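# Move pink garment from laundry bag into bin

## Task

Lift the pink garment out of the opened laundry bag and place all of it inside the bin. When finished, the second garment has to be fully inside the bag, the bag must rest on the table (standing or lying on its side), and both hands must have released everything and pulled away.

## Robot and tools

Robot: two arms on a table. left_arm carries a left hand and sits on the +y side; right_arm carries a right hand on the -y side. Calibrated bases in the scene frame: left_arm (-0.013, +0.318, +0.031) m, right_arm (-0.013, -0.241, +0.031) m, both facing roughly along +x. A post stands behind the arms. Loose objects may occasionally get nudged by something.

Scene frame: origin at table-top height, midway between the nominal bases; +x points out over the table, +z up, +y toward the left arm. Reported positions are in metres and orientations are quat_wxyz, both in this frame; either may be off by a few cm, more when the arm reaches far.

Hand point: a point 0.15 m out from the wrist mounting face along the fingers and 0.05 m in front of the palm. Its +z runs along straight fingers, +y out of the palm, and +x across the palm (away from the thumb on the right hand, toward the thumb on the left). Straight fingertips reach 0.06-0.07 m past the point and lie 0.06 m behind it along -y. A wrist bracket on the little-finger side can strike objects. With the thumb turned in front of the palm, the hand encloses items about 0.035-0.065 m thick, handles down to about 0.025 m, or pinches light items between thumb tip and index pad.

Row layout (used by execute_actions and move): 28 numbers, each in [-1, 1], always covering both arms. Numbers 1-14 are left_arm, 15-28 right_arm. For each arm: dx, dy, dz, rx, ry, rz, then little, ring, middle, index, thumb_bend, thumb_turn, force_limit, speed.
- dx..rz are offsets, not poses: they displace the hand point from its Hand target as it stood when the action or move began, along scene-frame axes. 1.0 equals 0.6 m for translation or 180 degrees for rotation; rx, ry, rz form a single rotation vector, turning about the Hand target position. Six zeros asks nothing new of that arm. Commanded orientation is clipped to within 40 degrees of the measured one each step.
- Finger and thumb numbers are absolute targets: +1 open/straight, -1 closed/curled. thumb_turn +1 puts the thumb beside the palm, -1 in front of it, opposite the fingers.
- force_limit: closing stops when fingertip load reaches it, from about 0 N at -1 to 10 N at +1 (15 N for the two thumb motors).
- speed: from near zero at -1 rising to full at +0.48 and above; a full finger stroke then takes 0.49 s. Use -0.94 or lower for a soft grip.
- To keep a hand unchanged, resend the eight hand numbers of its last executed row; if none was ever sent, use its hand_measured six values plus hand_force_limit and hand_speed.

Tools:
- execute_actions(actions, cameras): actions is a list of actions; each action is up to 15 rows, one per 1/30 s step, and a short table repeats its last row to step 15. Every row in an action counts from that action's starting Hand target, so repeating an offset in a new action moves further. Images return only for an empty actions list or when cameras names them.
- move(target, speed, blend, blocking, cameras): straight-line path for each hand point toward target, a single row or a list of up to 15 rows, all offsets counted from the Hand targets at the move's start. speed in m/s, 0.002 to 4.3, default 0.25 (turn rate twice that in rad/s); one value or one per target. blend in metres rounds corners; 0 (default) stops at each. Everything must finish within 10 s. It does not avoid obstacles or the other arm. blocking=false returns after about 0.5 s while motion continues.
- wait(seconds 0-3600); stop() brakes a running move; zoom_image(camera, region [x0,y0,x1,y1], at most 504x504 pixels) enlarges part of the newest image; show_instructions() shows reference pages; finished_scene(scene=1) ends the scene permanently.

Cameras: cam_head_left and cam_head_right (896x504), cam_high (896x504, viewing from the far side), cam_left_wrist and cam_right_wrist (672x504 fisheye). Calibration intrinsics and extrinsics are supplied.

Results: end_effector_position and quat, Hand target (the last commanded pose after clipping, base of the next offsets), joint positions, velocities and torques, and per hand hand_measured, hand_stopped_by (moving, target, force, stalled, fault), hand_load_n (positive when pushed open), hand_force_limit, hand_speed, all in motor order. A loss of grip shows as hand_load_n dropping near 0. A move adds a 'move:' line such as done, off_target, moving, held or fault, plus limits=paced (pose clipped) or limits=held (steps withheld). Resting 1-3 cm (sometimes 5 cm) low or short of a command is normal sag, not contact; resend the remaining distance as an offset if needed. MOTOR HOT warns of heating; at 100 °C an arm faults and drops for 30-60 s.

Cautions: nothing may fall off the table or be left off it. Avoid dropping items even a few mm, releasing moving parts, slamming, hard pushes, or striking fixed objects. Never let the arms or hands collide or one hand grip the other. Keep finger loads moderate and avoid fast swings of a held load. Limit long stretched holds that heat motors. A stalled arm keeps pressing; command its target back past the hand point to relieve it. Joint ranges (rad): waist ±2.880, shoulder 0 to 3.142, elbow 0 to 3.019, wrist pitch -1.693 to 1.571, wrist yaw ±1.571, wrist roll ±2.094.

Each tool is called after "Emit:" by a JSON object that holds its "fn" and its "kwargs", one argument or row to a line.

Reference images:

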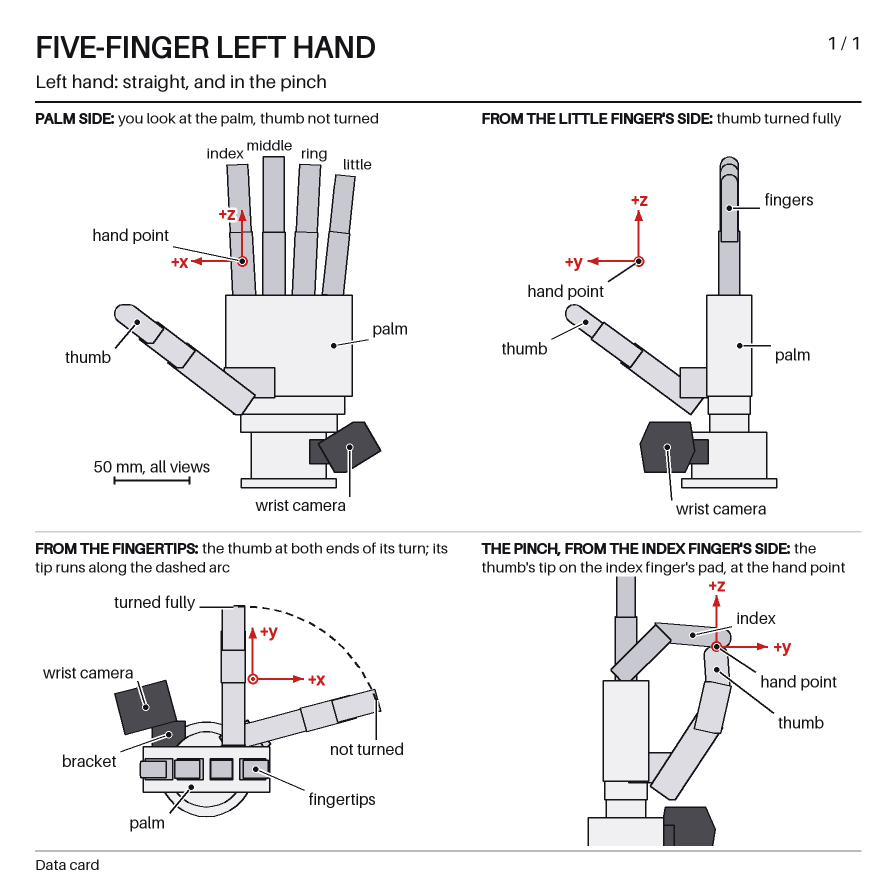

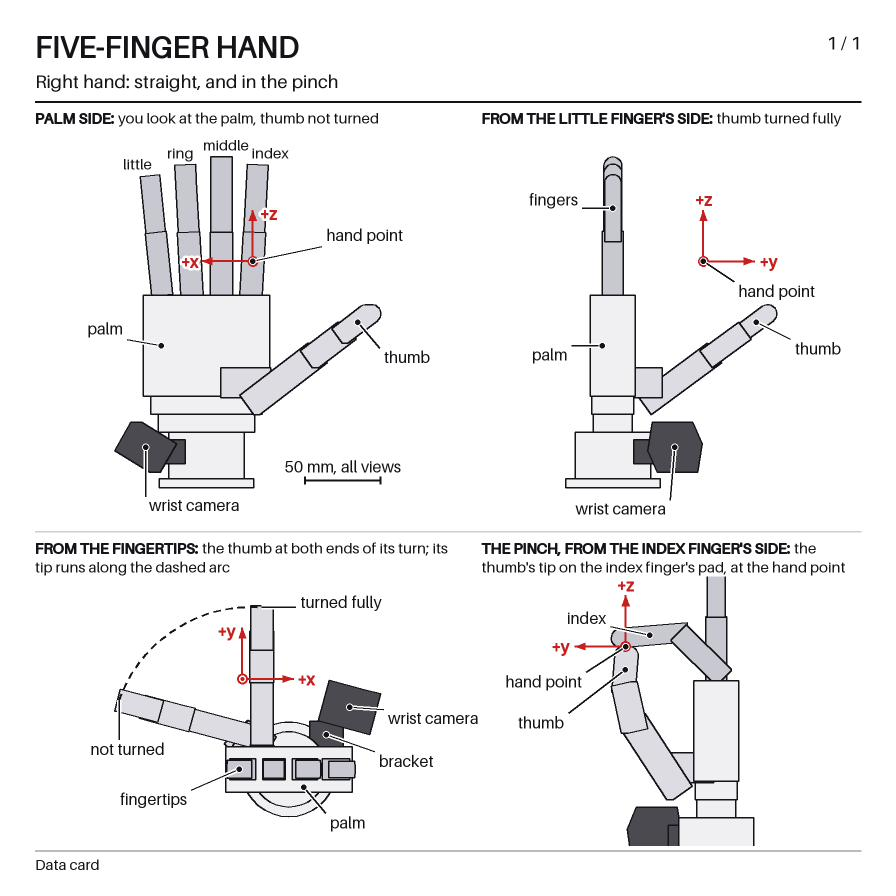

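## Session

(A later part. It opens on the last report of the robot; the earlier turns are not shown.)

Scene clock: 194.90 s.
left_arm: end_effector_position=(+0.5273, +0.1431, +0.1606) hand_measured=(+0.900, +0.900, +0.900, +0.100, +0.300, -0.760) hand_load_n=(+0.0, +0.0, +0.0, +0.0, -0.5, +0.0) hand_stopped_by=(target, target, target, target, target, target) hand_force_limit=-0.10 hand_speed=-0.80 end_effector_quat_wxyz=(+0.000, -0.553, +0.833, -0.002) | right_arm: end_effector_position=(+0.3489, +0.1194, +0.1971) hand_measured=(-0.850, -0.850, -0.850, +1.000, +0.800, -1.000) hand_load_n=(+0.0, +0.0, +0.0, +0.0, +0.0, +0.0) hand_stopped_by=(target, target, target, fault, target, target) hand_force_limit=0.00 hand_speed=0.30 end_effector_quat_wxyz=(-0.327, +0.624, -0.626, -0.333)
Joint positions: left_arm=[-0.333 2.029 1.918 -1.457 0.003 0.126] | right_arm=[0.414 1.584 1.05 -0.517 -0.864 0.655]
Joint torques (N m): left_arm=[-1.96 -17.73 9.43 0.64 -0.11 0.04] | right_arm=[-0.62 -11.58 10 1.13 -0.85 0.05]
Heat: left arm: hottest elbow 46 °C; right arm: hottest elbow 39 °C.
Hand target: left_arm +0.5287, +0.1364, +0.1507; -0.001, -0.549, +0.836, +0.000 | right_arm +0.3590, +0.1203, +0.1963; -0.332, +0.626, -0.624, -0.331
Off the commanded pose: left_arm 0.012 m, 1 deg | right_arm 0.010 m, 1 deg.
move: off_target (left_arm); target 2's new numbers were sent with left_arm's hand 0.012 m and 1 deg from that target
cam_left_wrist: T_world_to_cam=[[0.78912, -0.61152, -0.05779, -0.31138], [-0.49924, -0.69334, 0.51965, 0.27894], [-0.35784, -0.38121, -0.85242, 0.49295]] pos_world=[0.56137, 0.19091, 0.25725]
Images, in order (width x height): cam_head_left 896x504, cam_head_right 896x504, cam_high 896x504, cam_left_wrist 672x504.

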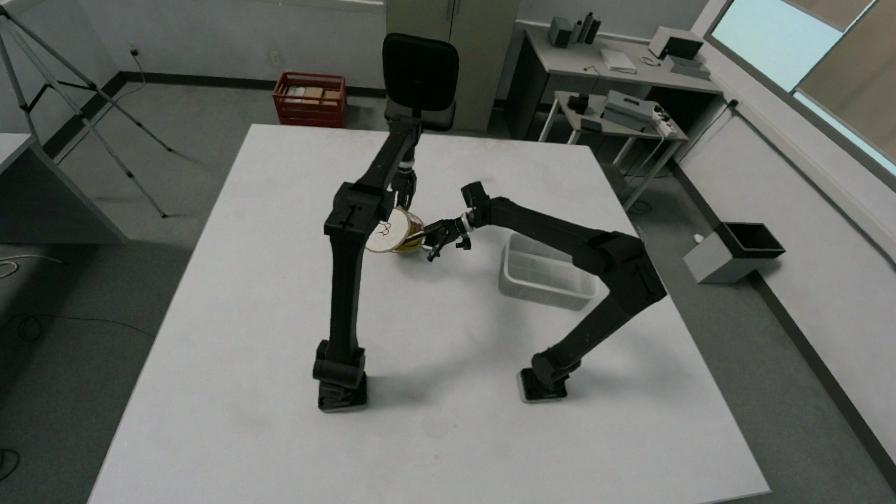

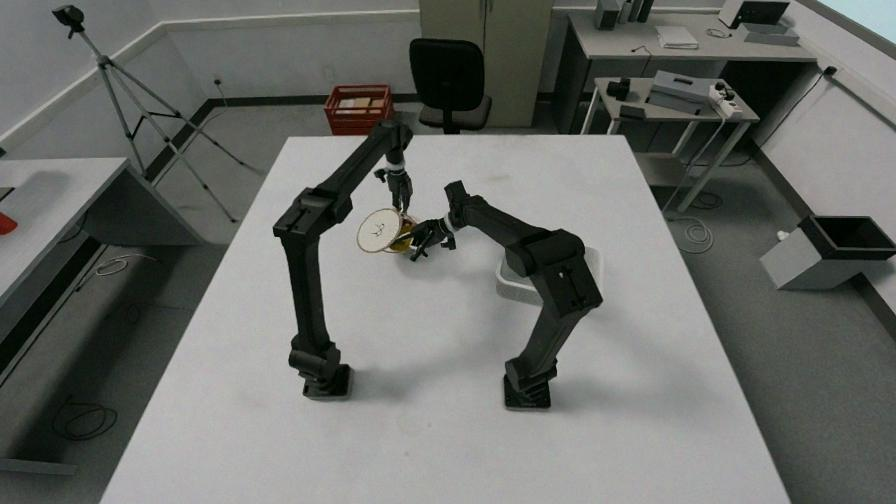

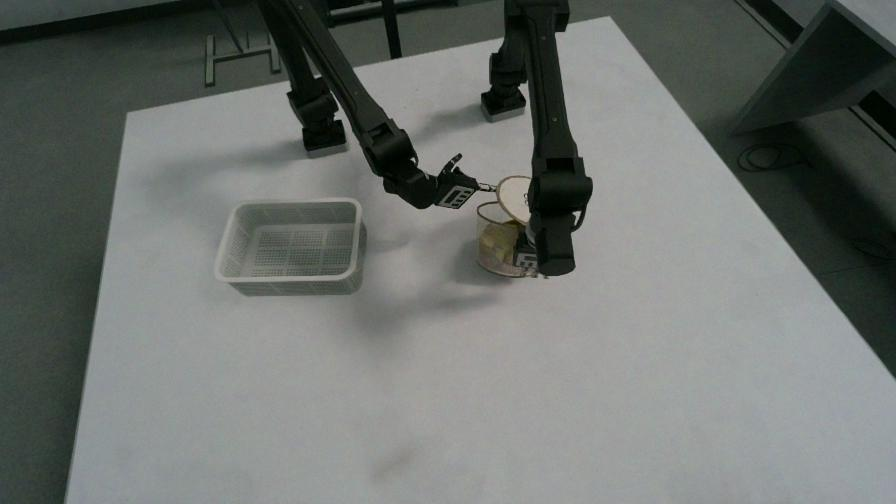

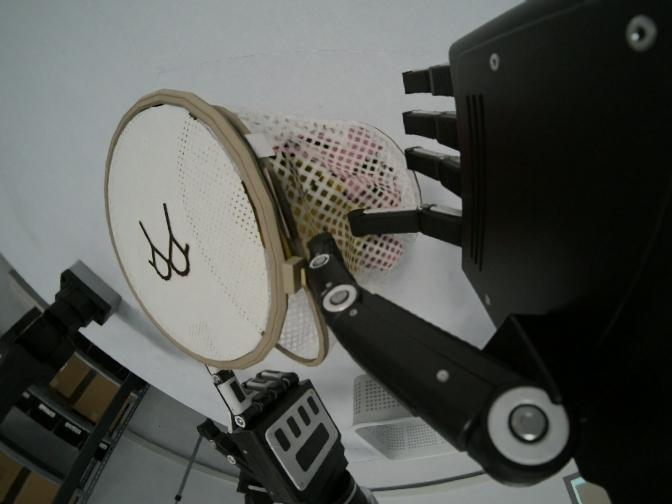

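Emit:
{"fn": "move", "kwargs": {
  "target": [
    [0.083,-0.035,0.0,0,0,0,0.9,0.9,0.9,0.3,0.6,-0.76,-0.1,-0.3,0.0,0.0,0.0,0,0,0,-0.85,-0.85,-0.85,1,0.8,-1,0,0.3],
    [0.083,-0.035,0.24,0,0,0,1,1,1,1,1,1,-0.1,0,0.0,0.0,0.0,0,0,0,-0.85,-0.85,-0.85,1,0.8,-1,0,0.3]
  ],
  "speed": 0.12,
  "cameras": ["cam_head_right","cam_high","cam_head_left","cam_left_wrist"]
}}

Emit:
{"fn": "zoom_image", "kwargs": {
  "camera": "cam_left_wrist",
  "region": [150, 100, 450, 400]
}}

Emit:
{"fn": "zoom_image", "kwargs": {
  "camera": "cam_high",
  "region": [430, 140, 570, 280]
}}

Scene clock: 201.73 s.
left_arm: end_effector_position=(+0.5774, +0.1243, +0.2815) hand_measured=(+1.000, +1.000, +1.000, +1.000, +1.000, +1.000) hand_load_n=(+0.0, +0.0, +0.0, +0.0, +0.0, +0.0) hand_stopped_by=(target, target, target, target, target, target) hand_force_limit=-0.10 hand_speed=0.00 end_effector_quat_wxyz=(+0.048, -0.549, +0.832, -0.060) | right_arm: end_effector_position=(+0.3489, +0.1194, +0.1971) hand_measured=(-0.850, -0.850, -0.850, +1.000, +0.800, -1.000) hand_load_n=(+0.0, +0.0, +0.0, +0.0, +0.0, -0.5) hand_stopped_by=(target, target, target, fault, target, target) hand_force_limit=0.00 hand_speed=0.30 end_effector_quat_wxyz=(-0.327, +0.624, -0.626, -0.333)
Joint positions: left_arm=[-0.34 2.111 2.389 -1.694 0.005 0.126] | right_arm=[0.414 1.584 1.05 -0.517 -0.864 0.655]
Joint torques (N m): left_arm=[-1.96 -19.55 12.98 -0.21 0.09 -0.12] | right_arm=[-0.62 -11.58 10.02 1.13 -0.85 0.06]
Heat: left arm: hottest elbow 45 °C; right arm: hottest elbow 39 °C.
Hand target: left_arm +0.5784, +0.1153, +0.2947; -0.001, -0.549, +0.836, +0.000 | right_arm +0.3591, +0.1203, +0.1962; -0.332, +0.626, -0.624, -0.331
Off the commanded pose: left_arm 0.016 m, 9 deg | right_arm 0.010 m, 1 deg.
joint sent to its limit (left arm) — joint 4 (wrist pitch), lower limit. The joint targets are off in orientation, not in position.
move: off_target (left_arm); target 2's new numbers were sent with left_arm's hand 0.016 m and 9 deg from that target
cam_left_wrist: T_world_to_cam=[[0.78296, -0.61651, 0.08299, -0.39093], [-0.57608, -0.66826, 0.4707, 0.28311], [-0.23473, -0.41635, -0.87838, 0.54735]] pos_world=[0.59766, 0.17607, 0.37997]
Images, in order (width x height): cam_head_left 896x504, cam_head_right 896x504, cam_high 896x504, cam_left_wrist 672x504.

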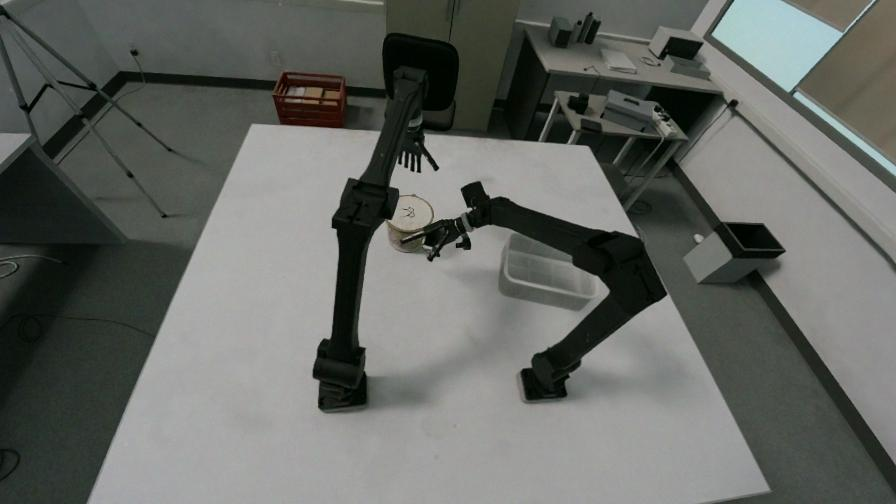

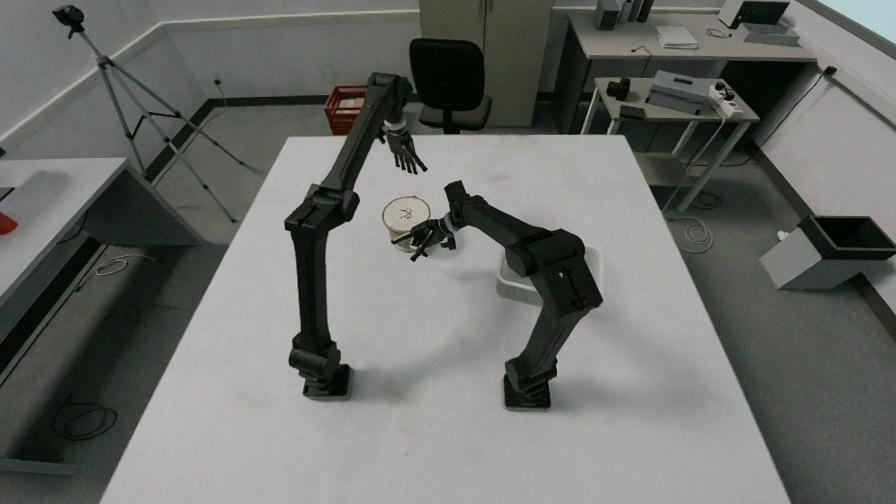

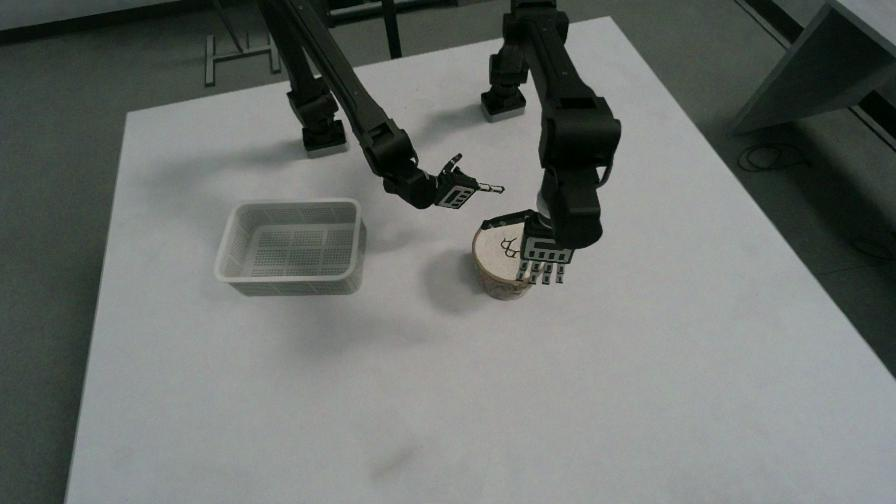

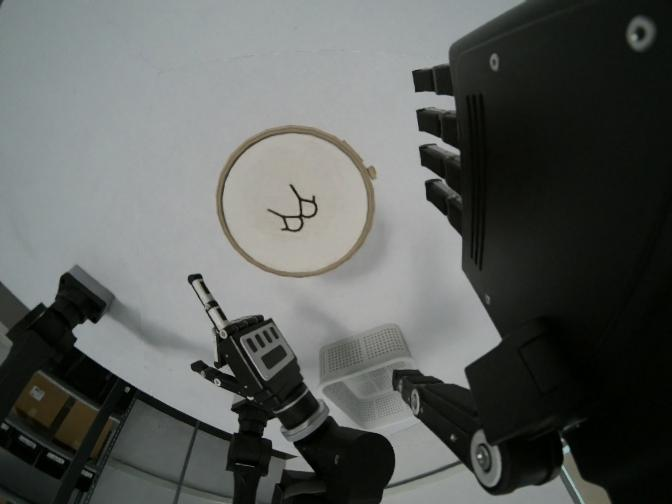

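Scaled by 1.680 from the camera's image (finer frame: 960x720).

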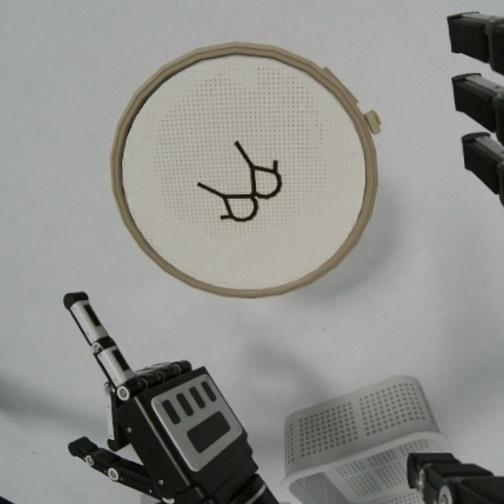

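Scaled by 3.600 from the camera's image (finer frame: 1280x720).

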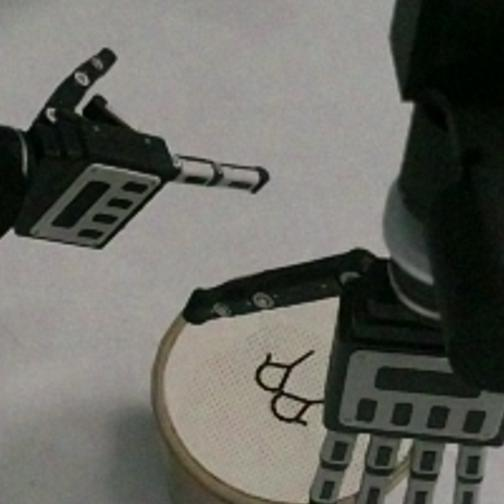

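Emit:
{"fn": "zoom_image", "kwargs": {
  "camera": "cam_head_right",
  "region": [370, 170, 450, 250]
}}

Emit:
{"fn": "zoom_image", "kwargs": {
  "camera": "cam_head_left",
  "region": [370, 170, 450, 250]
}}

Emit:
{"fn": "zoom_image", "kwargs": {
  "camera": "cam_high",
  "region": [460, 200, 560, 310]
}}

Scaled by 6.300 from the camera's image (finer frame: 1280x720).

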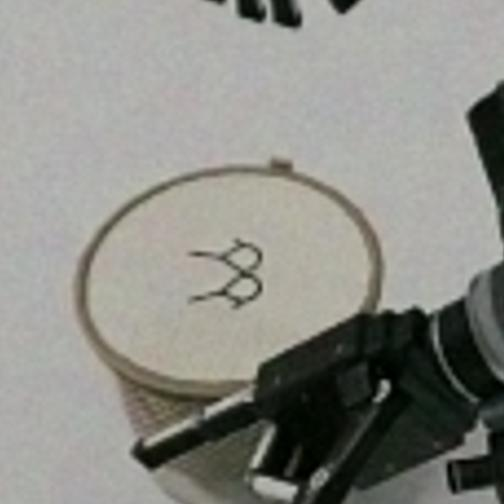

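Scaled by 6.300 from the camera's image (finer frame: 1280x720).

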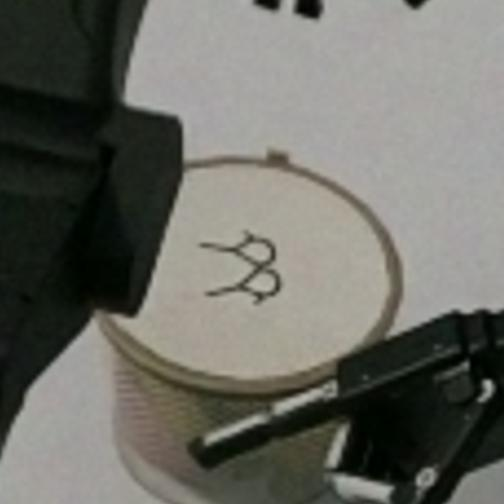

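Scaled by 4.582 from the camera's image (finer frame: 1280x720).

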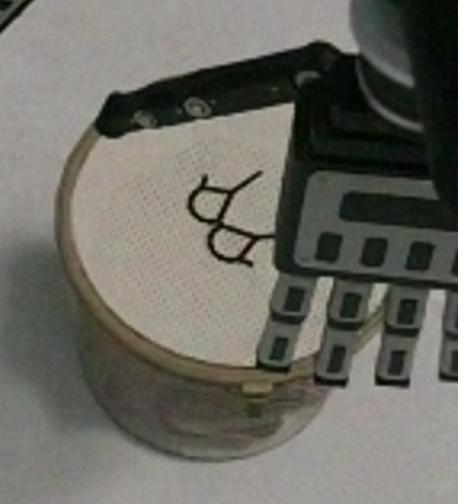

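Emit:
{"fn": "move", "kwargs": {
  "target": [
    [0,0,0,0,0,0,1,1,1,1,1,1,-0.1,0,0.0,-0.06,0.0,0,0,0,-0.85,-0.85,-0.85,1,0.8,-1,0,0.3],
    [0,0,0,0,0,0,1,1,1,1,1,1,-0.1,0,0.0,-0.2,0.1,0,0,0,-0.85,-0.85,-0.85,1,0.8,-1,0,0.3],
    [0.023,-0.05,-0.07,0,0,0.13,1,1,1,1,1,1,-0.1,0,0.0,-0.2,0.1,0,0,0,-0.85,-0.85,-0.85,1,0.8,-1,0,0.3],
    [0.023,-0.05,-0.263,0,0,0.13,1,1,1,1,1,1,-0.1,0,0.0,-0.2,0.1,0,0,0,-0.85,-0.85,-0.85,1,0.8,-1,0,0.3]
  ],
  "speed": 0.15,
  "blend": 0.01,
  "cameras": ["all"]
}}

Emit:
{"fn": "zoom_image", "kwargs": {
  "camera": "cam_head_right",
  "region": [370, 150, 470, 250]
}}

Scene clock: 210.33 s.
left_arm: end_effector_position=(+0.5905, +0.0967, +0.1416) hand_measured=(+1.000, +1.000, +1.000, +1.000, +1.000, +1.000) hand_load_n=(+0.0, +0.0, +0.0, +0.0, +0.0, +0.0) hand_stopped_by=(target, target, target, target, target, target) hand_force_limit=-0.10 hand_speed=0.00 end_effector_quat_wxyz=(+0.004, +0.706, -0.708, -0.004) | right_arm: end_effector_position=(+0.3468, +0.0015, +0.2419) hand_measured=(-0.850, -0.850, -0.850, +1.000, +0.800, -1.000) hand_load_n=(+0.0, +0.0, +0.0, +0.0, +0.0, -0.5) hand_stopped_by=(target, target, target, fault, target, target) hand_force_limit=0.00 hand_speed=0.30 end_effector_quat_wxyz=(-0.317, +0.620, -0.631, -0.341)
Joint positions: left_arm=[-0.34 2.245 2.229 -1.566 0.003 -0.277] | right_arm=[0.159 1.499 1.103 -0.996 -0.958 0.263]
Joint torques (N m): left_arm=[-1.96 -21.66 9.81 0.64 -0.05 -0.12] | right_arm=[-0.73 -11.99 11.51 0.08 -0.96 0.06]
Heat: left arm: hottest elbow 44 °C; right arm: hottest elbow 40 °C.
Hand target: left_arm +0.5922, +0.0853, +0.1369; +0.001, +0.707, -0.707, +0.000 | right_arm +0.3591, +0.0002, +0.2561; -0.332, +0.625, -0.624, -0.331
Off the commanded pose: left_arm 0.012 m, 1 deg | right_arm 0.019 m, 2 deg.
move: off_target (left_arm, right_arm)
cam_left_wrist: T_world_to_cam=[[0.96297, -0.2597, -0.07244, -0.52537], [-0.18569, -0.83364, 0.52016, 0.11655], [-0.19547, -0.48745, -0.85099, 0.39582]] pos_world=[0.60493, 0.15366, 0.23816]
cam_right_wrist: T_world_to_cam=[[-0.98319, -0.13776, -0.11981, 0.36773], [-0.13525, 0.1088, 0.98482, -0.18524], [-0.12264, 0.98447, -0.1256, 0.18236]] pos_world=[0.35886, -0.10872, 0.24939]

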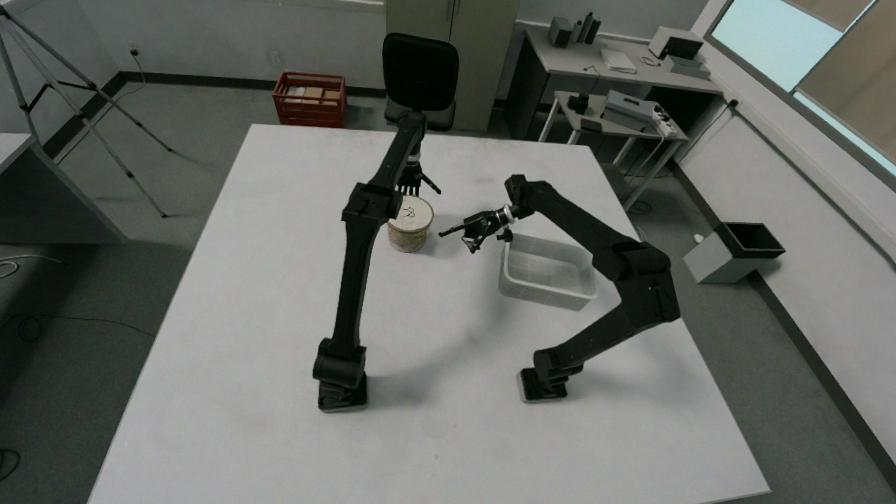

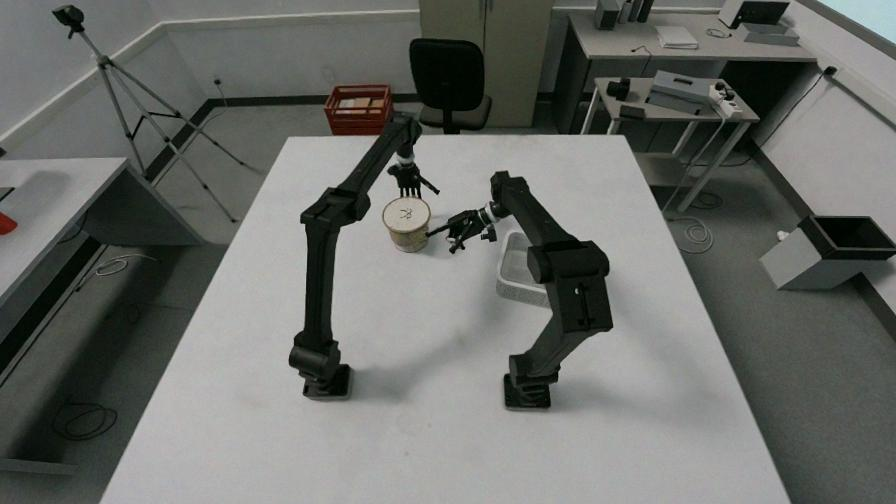

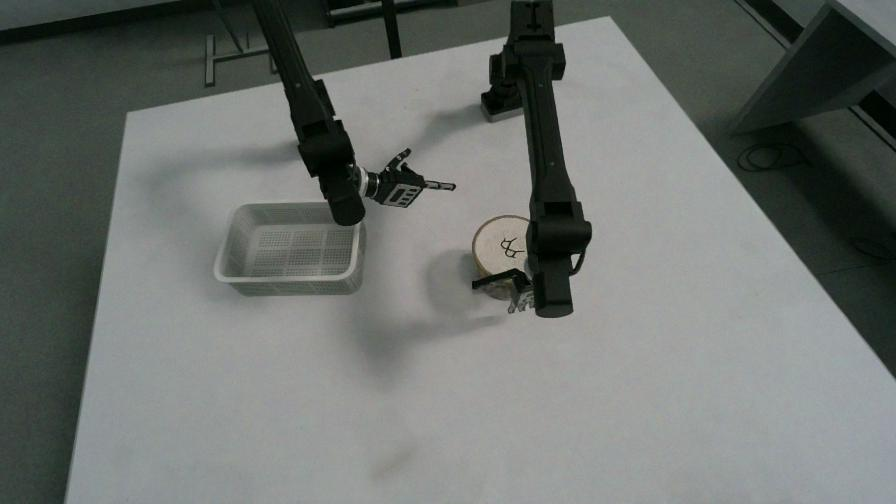

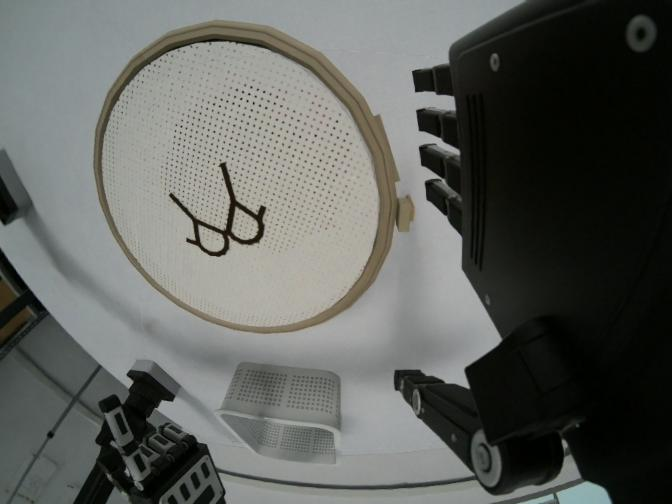

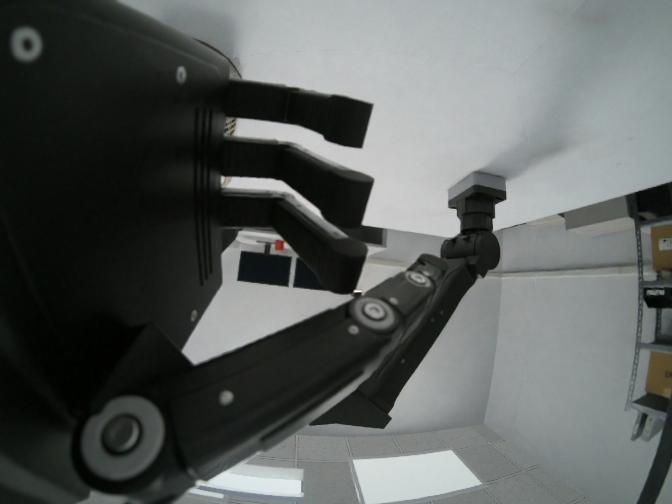

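Scaled by 5.040 from the camera's image (finer frame: 1280x720).

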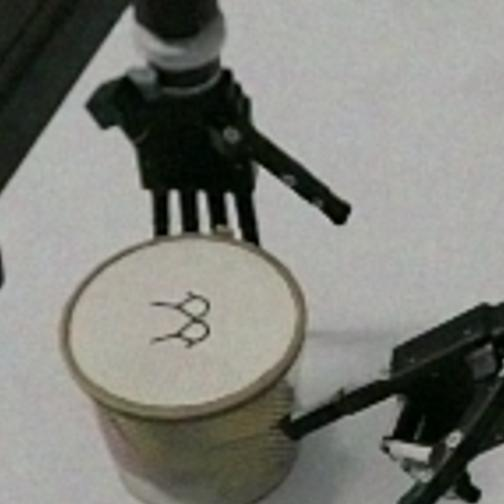

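Emit:
{"fn": "move", "kwargs": {
  "target": [
    [-0.19,0.0,0.0,0,0,0,1,1,1,1,1,1,-0.1,0,0.0,0.0,0.0,0,0,0,-0.85,-0.85,-0.85,1,0.8,-1,0,0.3]
  ],
  "speed": 0.06,
  "cameras": ["cam_head_right","cam_high","cam_head_left","cam_left_wrist"]
}}

Emit:
{"fn": "zoom_image", "kwargs": {
  "camera": "cam_head_right",
  "region": [360, 170, 460, 270]
}}

Emit:
{"fn": "zoom_image", "kwargs": {
  "camera": "cam_high",
  "region": [430, 140, 590, 300]
}}

Scene clock: 214.57 s.
left_arm: end_effector_position=(+0.4782, +0.0948, +0.1293) hand_measured=(+1.000, +1.000, +1.000, +1.000, +1.000, +1.000) hand_load_n=(+0.0, +0.0, +0.0, +0.0, +0.0, +0.0) hand_stopped_by=(target, target, target, target, target, target) hand_force_limit=-0.10 hand_speed=0.00 end_effector_quat_wxyz=(+0.007, +0.706, -0.708, -0.012) | right_arm: end_effector_position=(+0.3468, +0.0015, +0.2419) hand_measured=(-0.850, -0.850, -0.850, +1.000, +0.800, -1.000) hand_load_n=(+0.0, +0.0, +0.0, +0.0, +0.0, +0.0) hand_stopped_by=(target, target, target, fault, target, target) hand_force_limit=0.00 hand_speed=0.30 end_effector_quat_wxyz=(-0.317, +0.620, -0.631, -0.341)
Joint positions: left_arm=[-0.397 1.938 1.688 -1.348 0.003 -0.332] | right_arm=[0.159 1.499 1.103 -0.996 -0.958 0.263]
Joint torques (N m): left_arm=[-1.38 -18.55 9.01 0.77 -0.04 -0.17] | right_arm=[-0.73 -11.99 11.51 0.08 -0.96 0.05]
Heat: left arm: hottest elbow 44 °C; right arm: hottest elbow 41 °C.
Hand target: left_arm +0.4783, +0.0853, +0.1370; +0.001, +0.707, -0.707, +0.000 | right_arm +0.3591, +0.0002, +0.2561; -0.332, +0.625, -0.624, -0.331
Off the commanded pose: left_arm 0.012 m, 2 deg | right_arm 0.019 m, 2 deg.
move: off_target (left_arm)
cam_left_wrist: T_world_to_cam=[[0.96147, -0.25987, -0.08972, -0.41566], [-0.17785, -0.83681, 0.51781, 0.09736], [-0.20964, -0.4819, -0.85078, 0.36881]] pos_world=[0.49428, 0.15119, 0.22607]
Images, in order (width x height): cam_head_left 896x504, cam_head_right 896x504, cam_high 896x504, cam_left_wrist 672x504.

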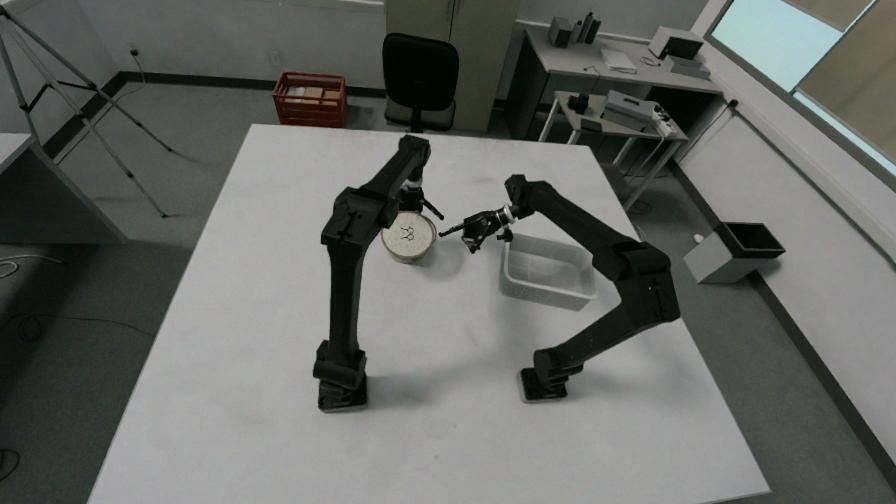

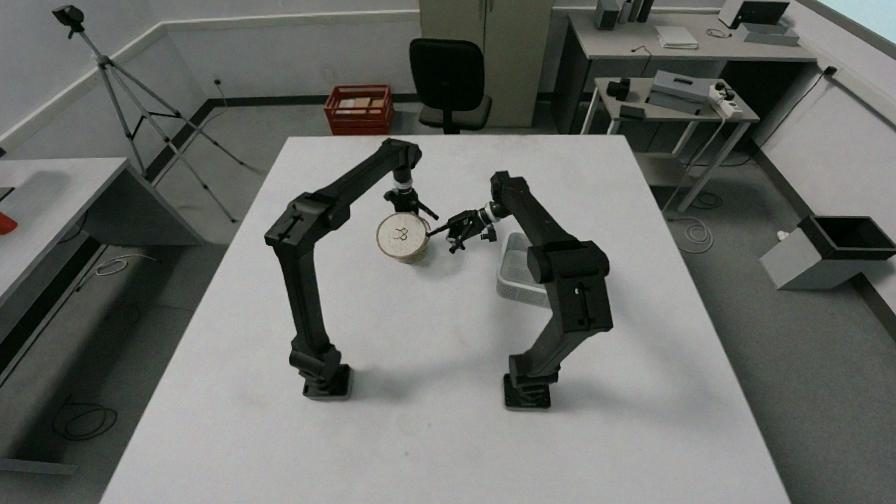

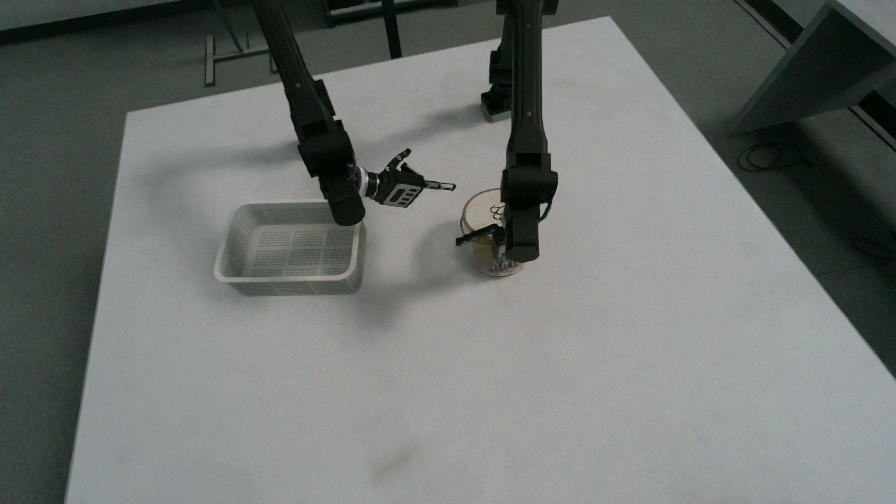

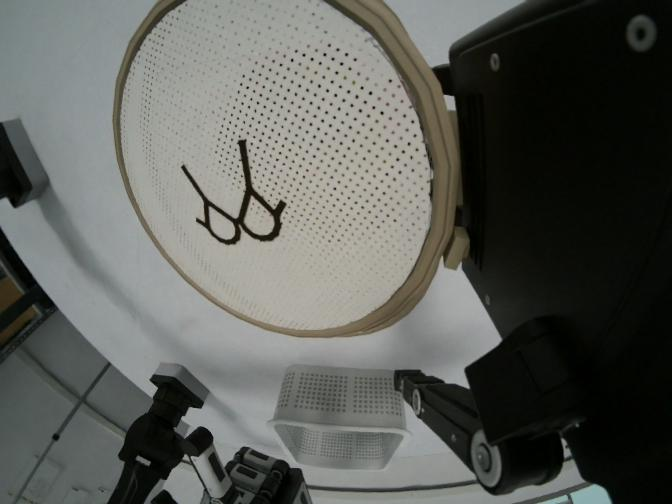

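Scaled by 5.040 from the camera's image (finer frame: 1280x720).

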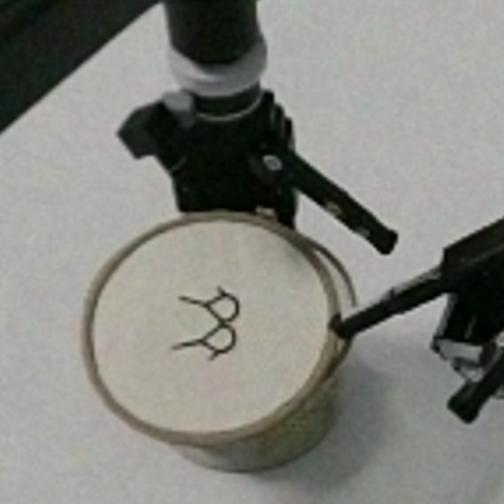

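Scaled by 3.150 from the camera's image (finer frame: 1280x720).

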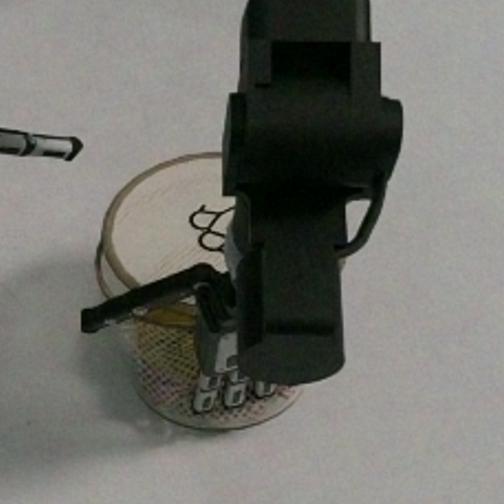

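Emit:
{"fn": "execute_actions", "kwargs": {
  "actions": [],
  "cameras": ["cam_right_wrist","cam_head_right","cam_left_wrist"]
}}

Emit:
{"fn": "zoom_image", "kwargs": {
  "camera": "cam_right_wrist",
  "region": [150, 20, 400, 270]
}}

Emit:
{"fn": "zoom_image", "kwargs": {
  "camera": "cam_head_right",
  "region": [370, 200, 440, 270]
}}

Scene clock: 214.97 s.
left_arm: end_effector_position=(+0.4782, +0.0948, +0.1292) hand_measured=(+1.000, +1.000, +1.000, +1.000, +1.000, +1.000) hand_load_n=(+0.0, +0.0, +0.0, +0.0, +0.0, +0.0) hand_stopped_by=(target, target, target, target, target, target) hand_force_limit=-0.10 hand_speed=0.00 end_effector_quat_wxyz=(+0.007, +0.706, -0.708, -0.012) | right_arm: end_effector_position=(+0.3468, +0.0015, +0.2419) hand_measured=(-0.850, -0.850, -0.850, +1.000, +0.800, -1.000) hand_load_n=(+0.0, +0.0, +0.0, +0.0, +0.0, -0.5) hand_stopped_by=(target, target, target, fault, target, target) hand_force_limit=0.00 hand_speed=0.30 end_effector_quat_wxyz=(-0.317, +0.620, -0.631, -0.341)
Joint positions: left_arm=[-0.397 1.938 1.687 -1.348 0.003 -0.333] | right_arm=[0.159 1.499 1.103 -0.996 -0.958 0.263]
Joint velocities: within noise
Joint torques (N m): left_arm=[-1.79 -18.08 8.91 0.5 -0.07 -0.16] | right_arm=[-0.67 -11.99 11.51 0.08 -0.96 0.06]
Heat: left arm: hottest elbow 44 °C; right arm: hottest elbow 41 °C.
Hand target: left_arm +0.4783, +0.0854, +0.1369; +0.001, +0.707, -0.707, +0.000 | right_arm +0.3591, +0.0002, +0.2561; -0.332, +0.625, -0.624, -0.331
Off the commanded pose: left_arm 0.012 m, 2 deg | right_arm 0.019 m, 2 deg.
camera_calibration:
cam_left_wrist: T_world_to_cam=[[0.96166, -0.25915, -0.08967, -0.4158], [-0.17725, -0.83691, 0.51784, 0.09716], [-0.20924, -0.48209, -0.85077, 0.36845]] pos_world=[0.49418, 0.15119, 0.22587]
cam_right_wrist: T_world_to_cam=[[-0.98319, -0.13776, -0.11981, 0.36773], [-0.13525, 0.1088, 0.98482, -0.18524], [-0.12264, 0.98447, -0.1256, 0.18236]] pos_world=[0.35886, -0.10872, 0.24939]
Images, in order (width x height): cam_head_right 896x504, cam_left_wrist 672x504, cam_right_wrist 672x504.

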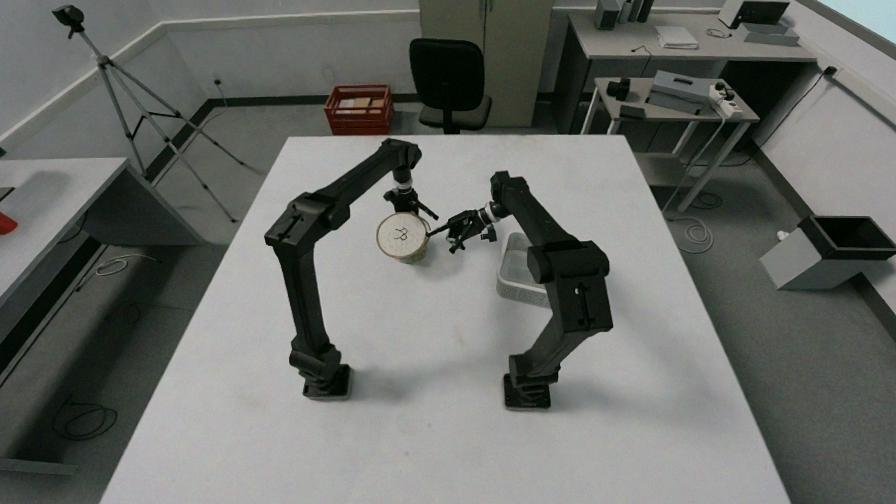

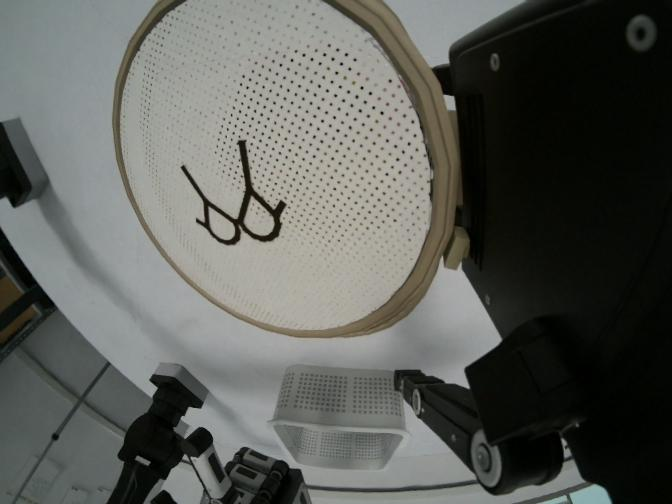

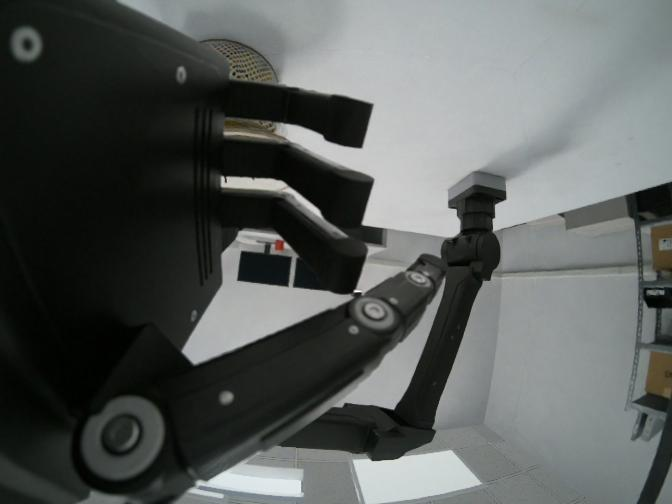

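Scaled by 2.016 from the camera's image (finer frame: 960x720).

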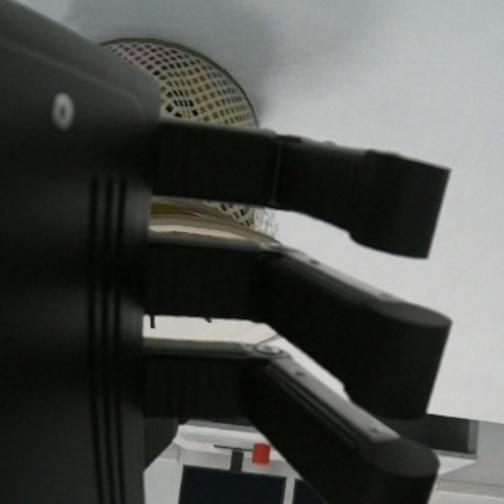

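Scaled by 7.200 from the camera's image (finer frame: 1280x720).

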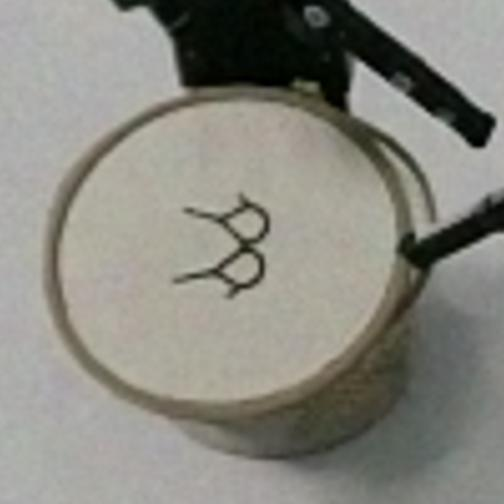

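Emit:
{"fn": "move", "kwargs": {
  "target": [
    [0,0,0,0,0,0,1,1,1,1,1,1,-0.1,0,0.0,-0.03,0.0,0,0,0,1,1,1,1,0.8,1,0,0.3]
  ],
  "cameras": ["cam_right_wrist","cam_high"]
}}

Emit:
{"fn": "zoom_image", "kwargs": {
  "camera": "cam_right_wrist",
  "region": [200, 20, 450, 270]
}}

Emit:
{"fn": "zoom_image", "kwargs": {
  "camera": "cam_high",
  "region": [430, 170, 550, 290]
}}

Scene clock: 216.57 s.
left_arm: end_effector_position=(+0.4782, +0.0948, +0.1292) hand_measured=(+1.000, +1.000, +1.000, +1.000, +1.000, +1.000) hand_load_n=(+0.0, +0.0, +0.0, +0.0, +0.0, +0.0) hand_stopped_by=(target, target, target, target, target, target) hand_force_limit=-0.10 hand_speed=0.00 end_effector_quat_wxyz=(+0.007, +0.706, -0.708, -0.012) | right_arm: end_effector_position=(+0.3467, -0.0160, +0.2441) hand_measured=(+1.000, +1.000, +1.000, +1.000, +0.800, +1.000) hand_load_n=(+0.0, +0.0, +0.0, -0.5, +0.0, +0.0) hand_stopped_by=(target, target, target, fault, target, target) hand_force_limit=0.00 hand_speed=0.30 end_effector_quat_wxyz=(-0.319, +0.621, -0.630, -0.341)
Joint positions: left_arm=[-0.397 1.938 1.687 -1.348 0.003 -0.333] | right_arm=[0.118 1.499 1.111 -1.057 -0.965 0.193]
Joint torques (N m): left_arm=[-1.96 -18.73 9.01 0.54 -0.01 -0.13] | right_arm=[-0.73 -11.63 11.44 -0.01 -0.99 0.03]
Heat: left arm: hottest elbow 44 °C; right arm: hottest elbow 41 °C.
Hand target: left_arm +0.4783, +0.0854, +0.1369; +0.001, +0.707, -0.707, +0.000 | right_arm +0.3591, -0.0177, +0.2561; -0.332, +0.625, -0.624, -0.331
Off the commanded pose: left_arm 0.012 m, 2 deg | right_arm 0.017 m, 2 deg.
move: off_target (right_arm)
cam_right_wrist: T_world_to_cam=[[-0.98267, -0.1375, -0.12429, 0.36634], [-0.13946, 0.10679, 0.98445, -0.18398], [-0.12209, 0.98473, -0.12412, 0.19928]] pos_world=[0.35867, -0.12621, 0.25139]
Images, in order (width x height): cam_high 896x504, cam_right_wrist 672x504.

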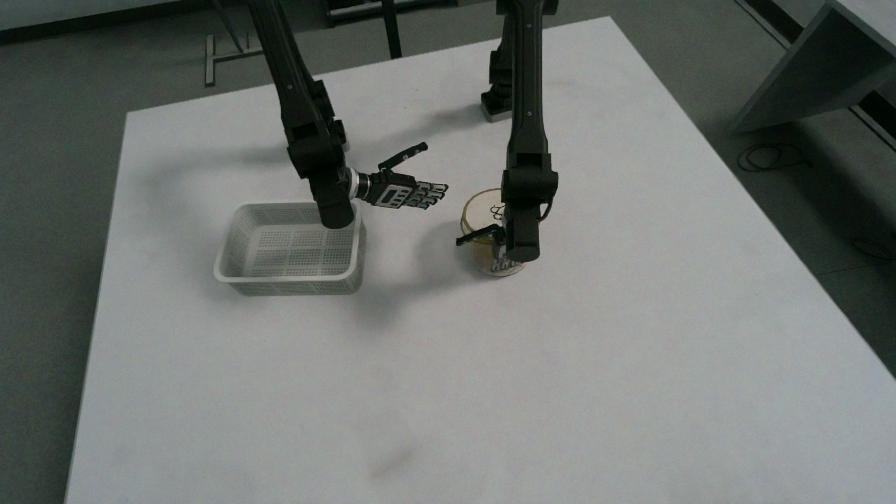

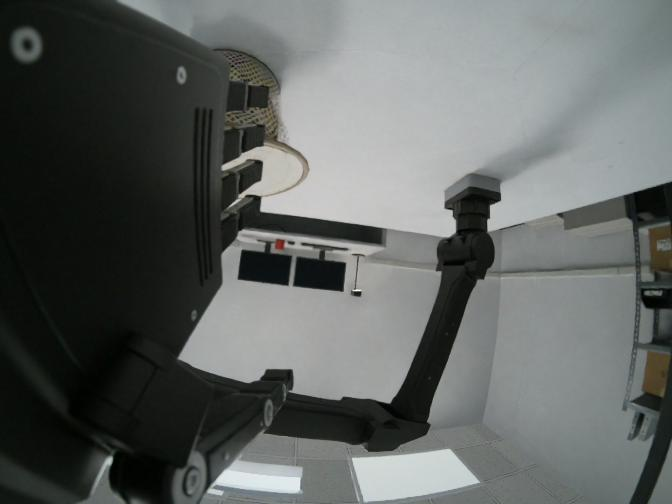

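Scaled by 2.016 from the camera's image (finer frame: 960x720).

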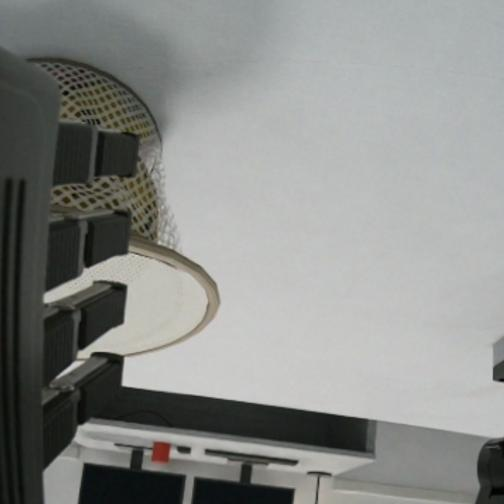

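Scaled by 4.200 from the camera's image (finer frame: 1280x720).

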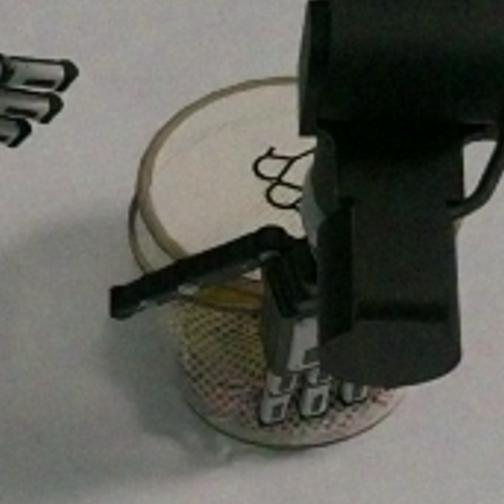

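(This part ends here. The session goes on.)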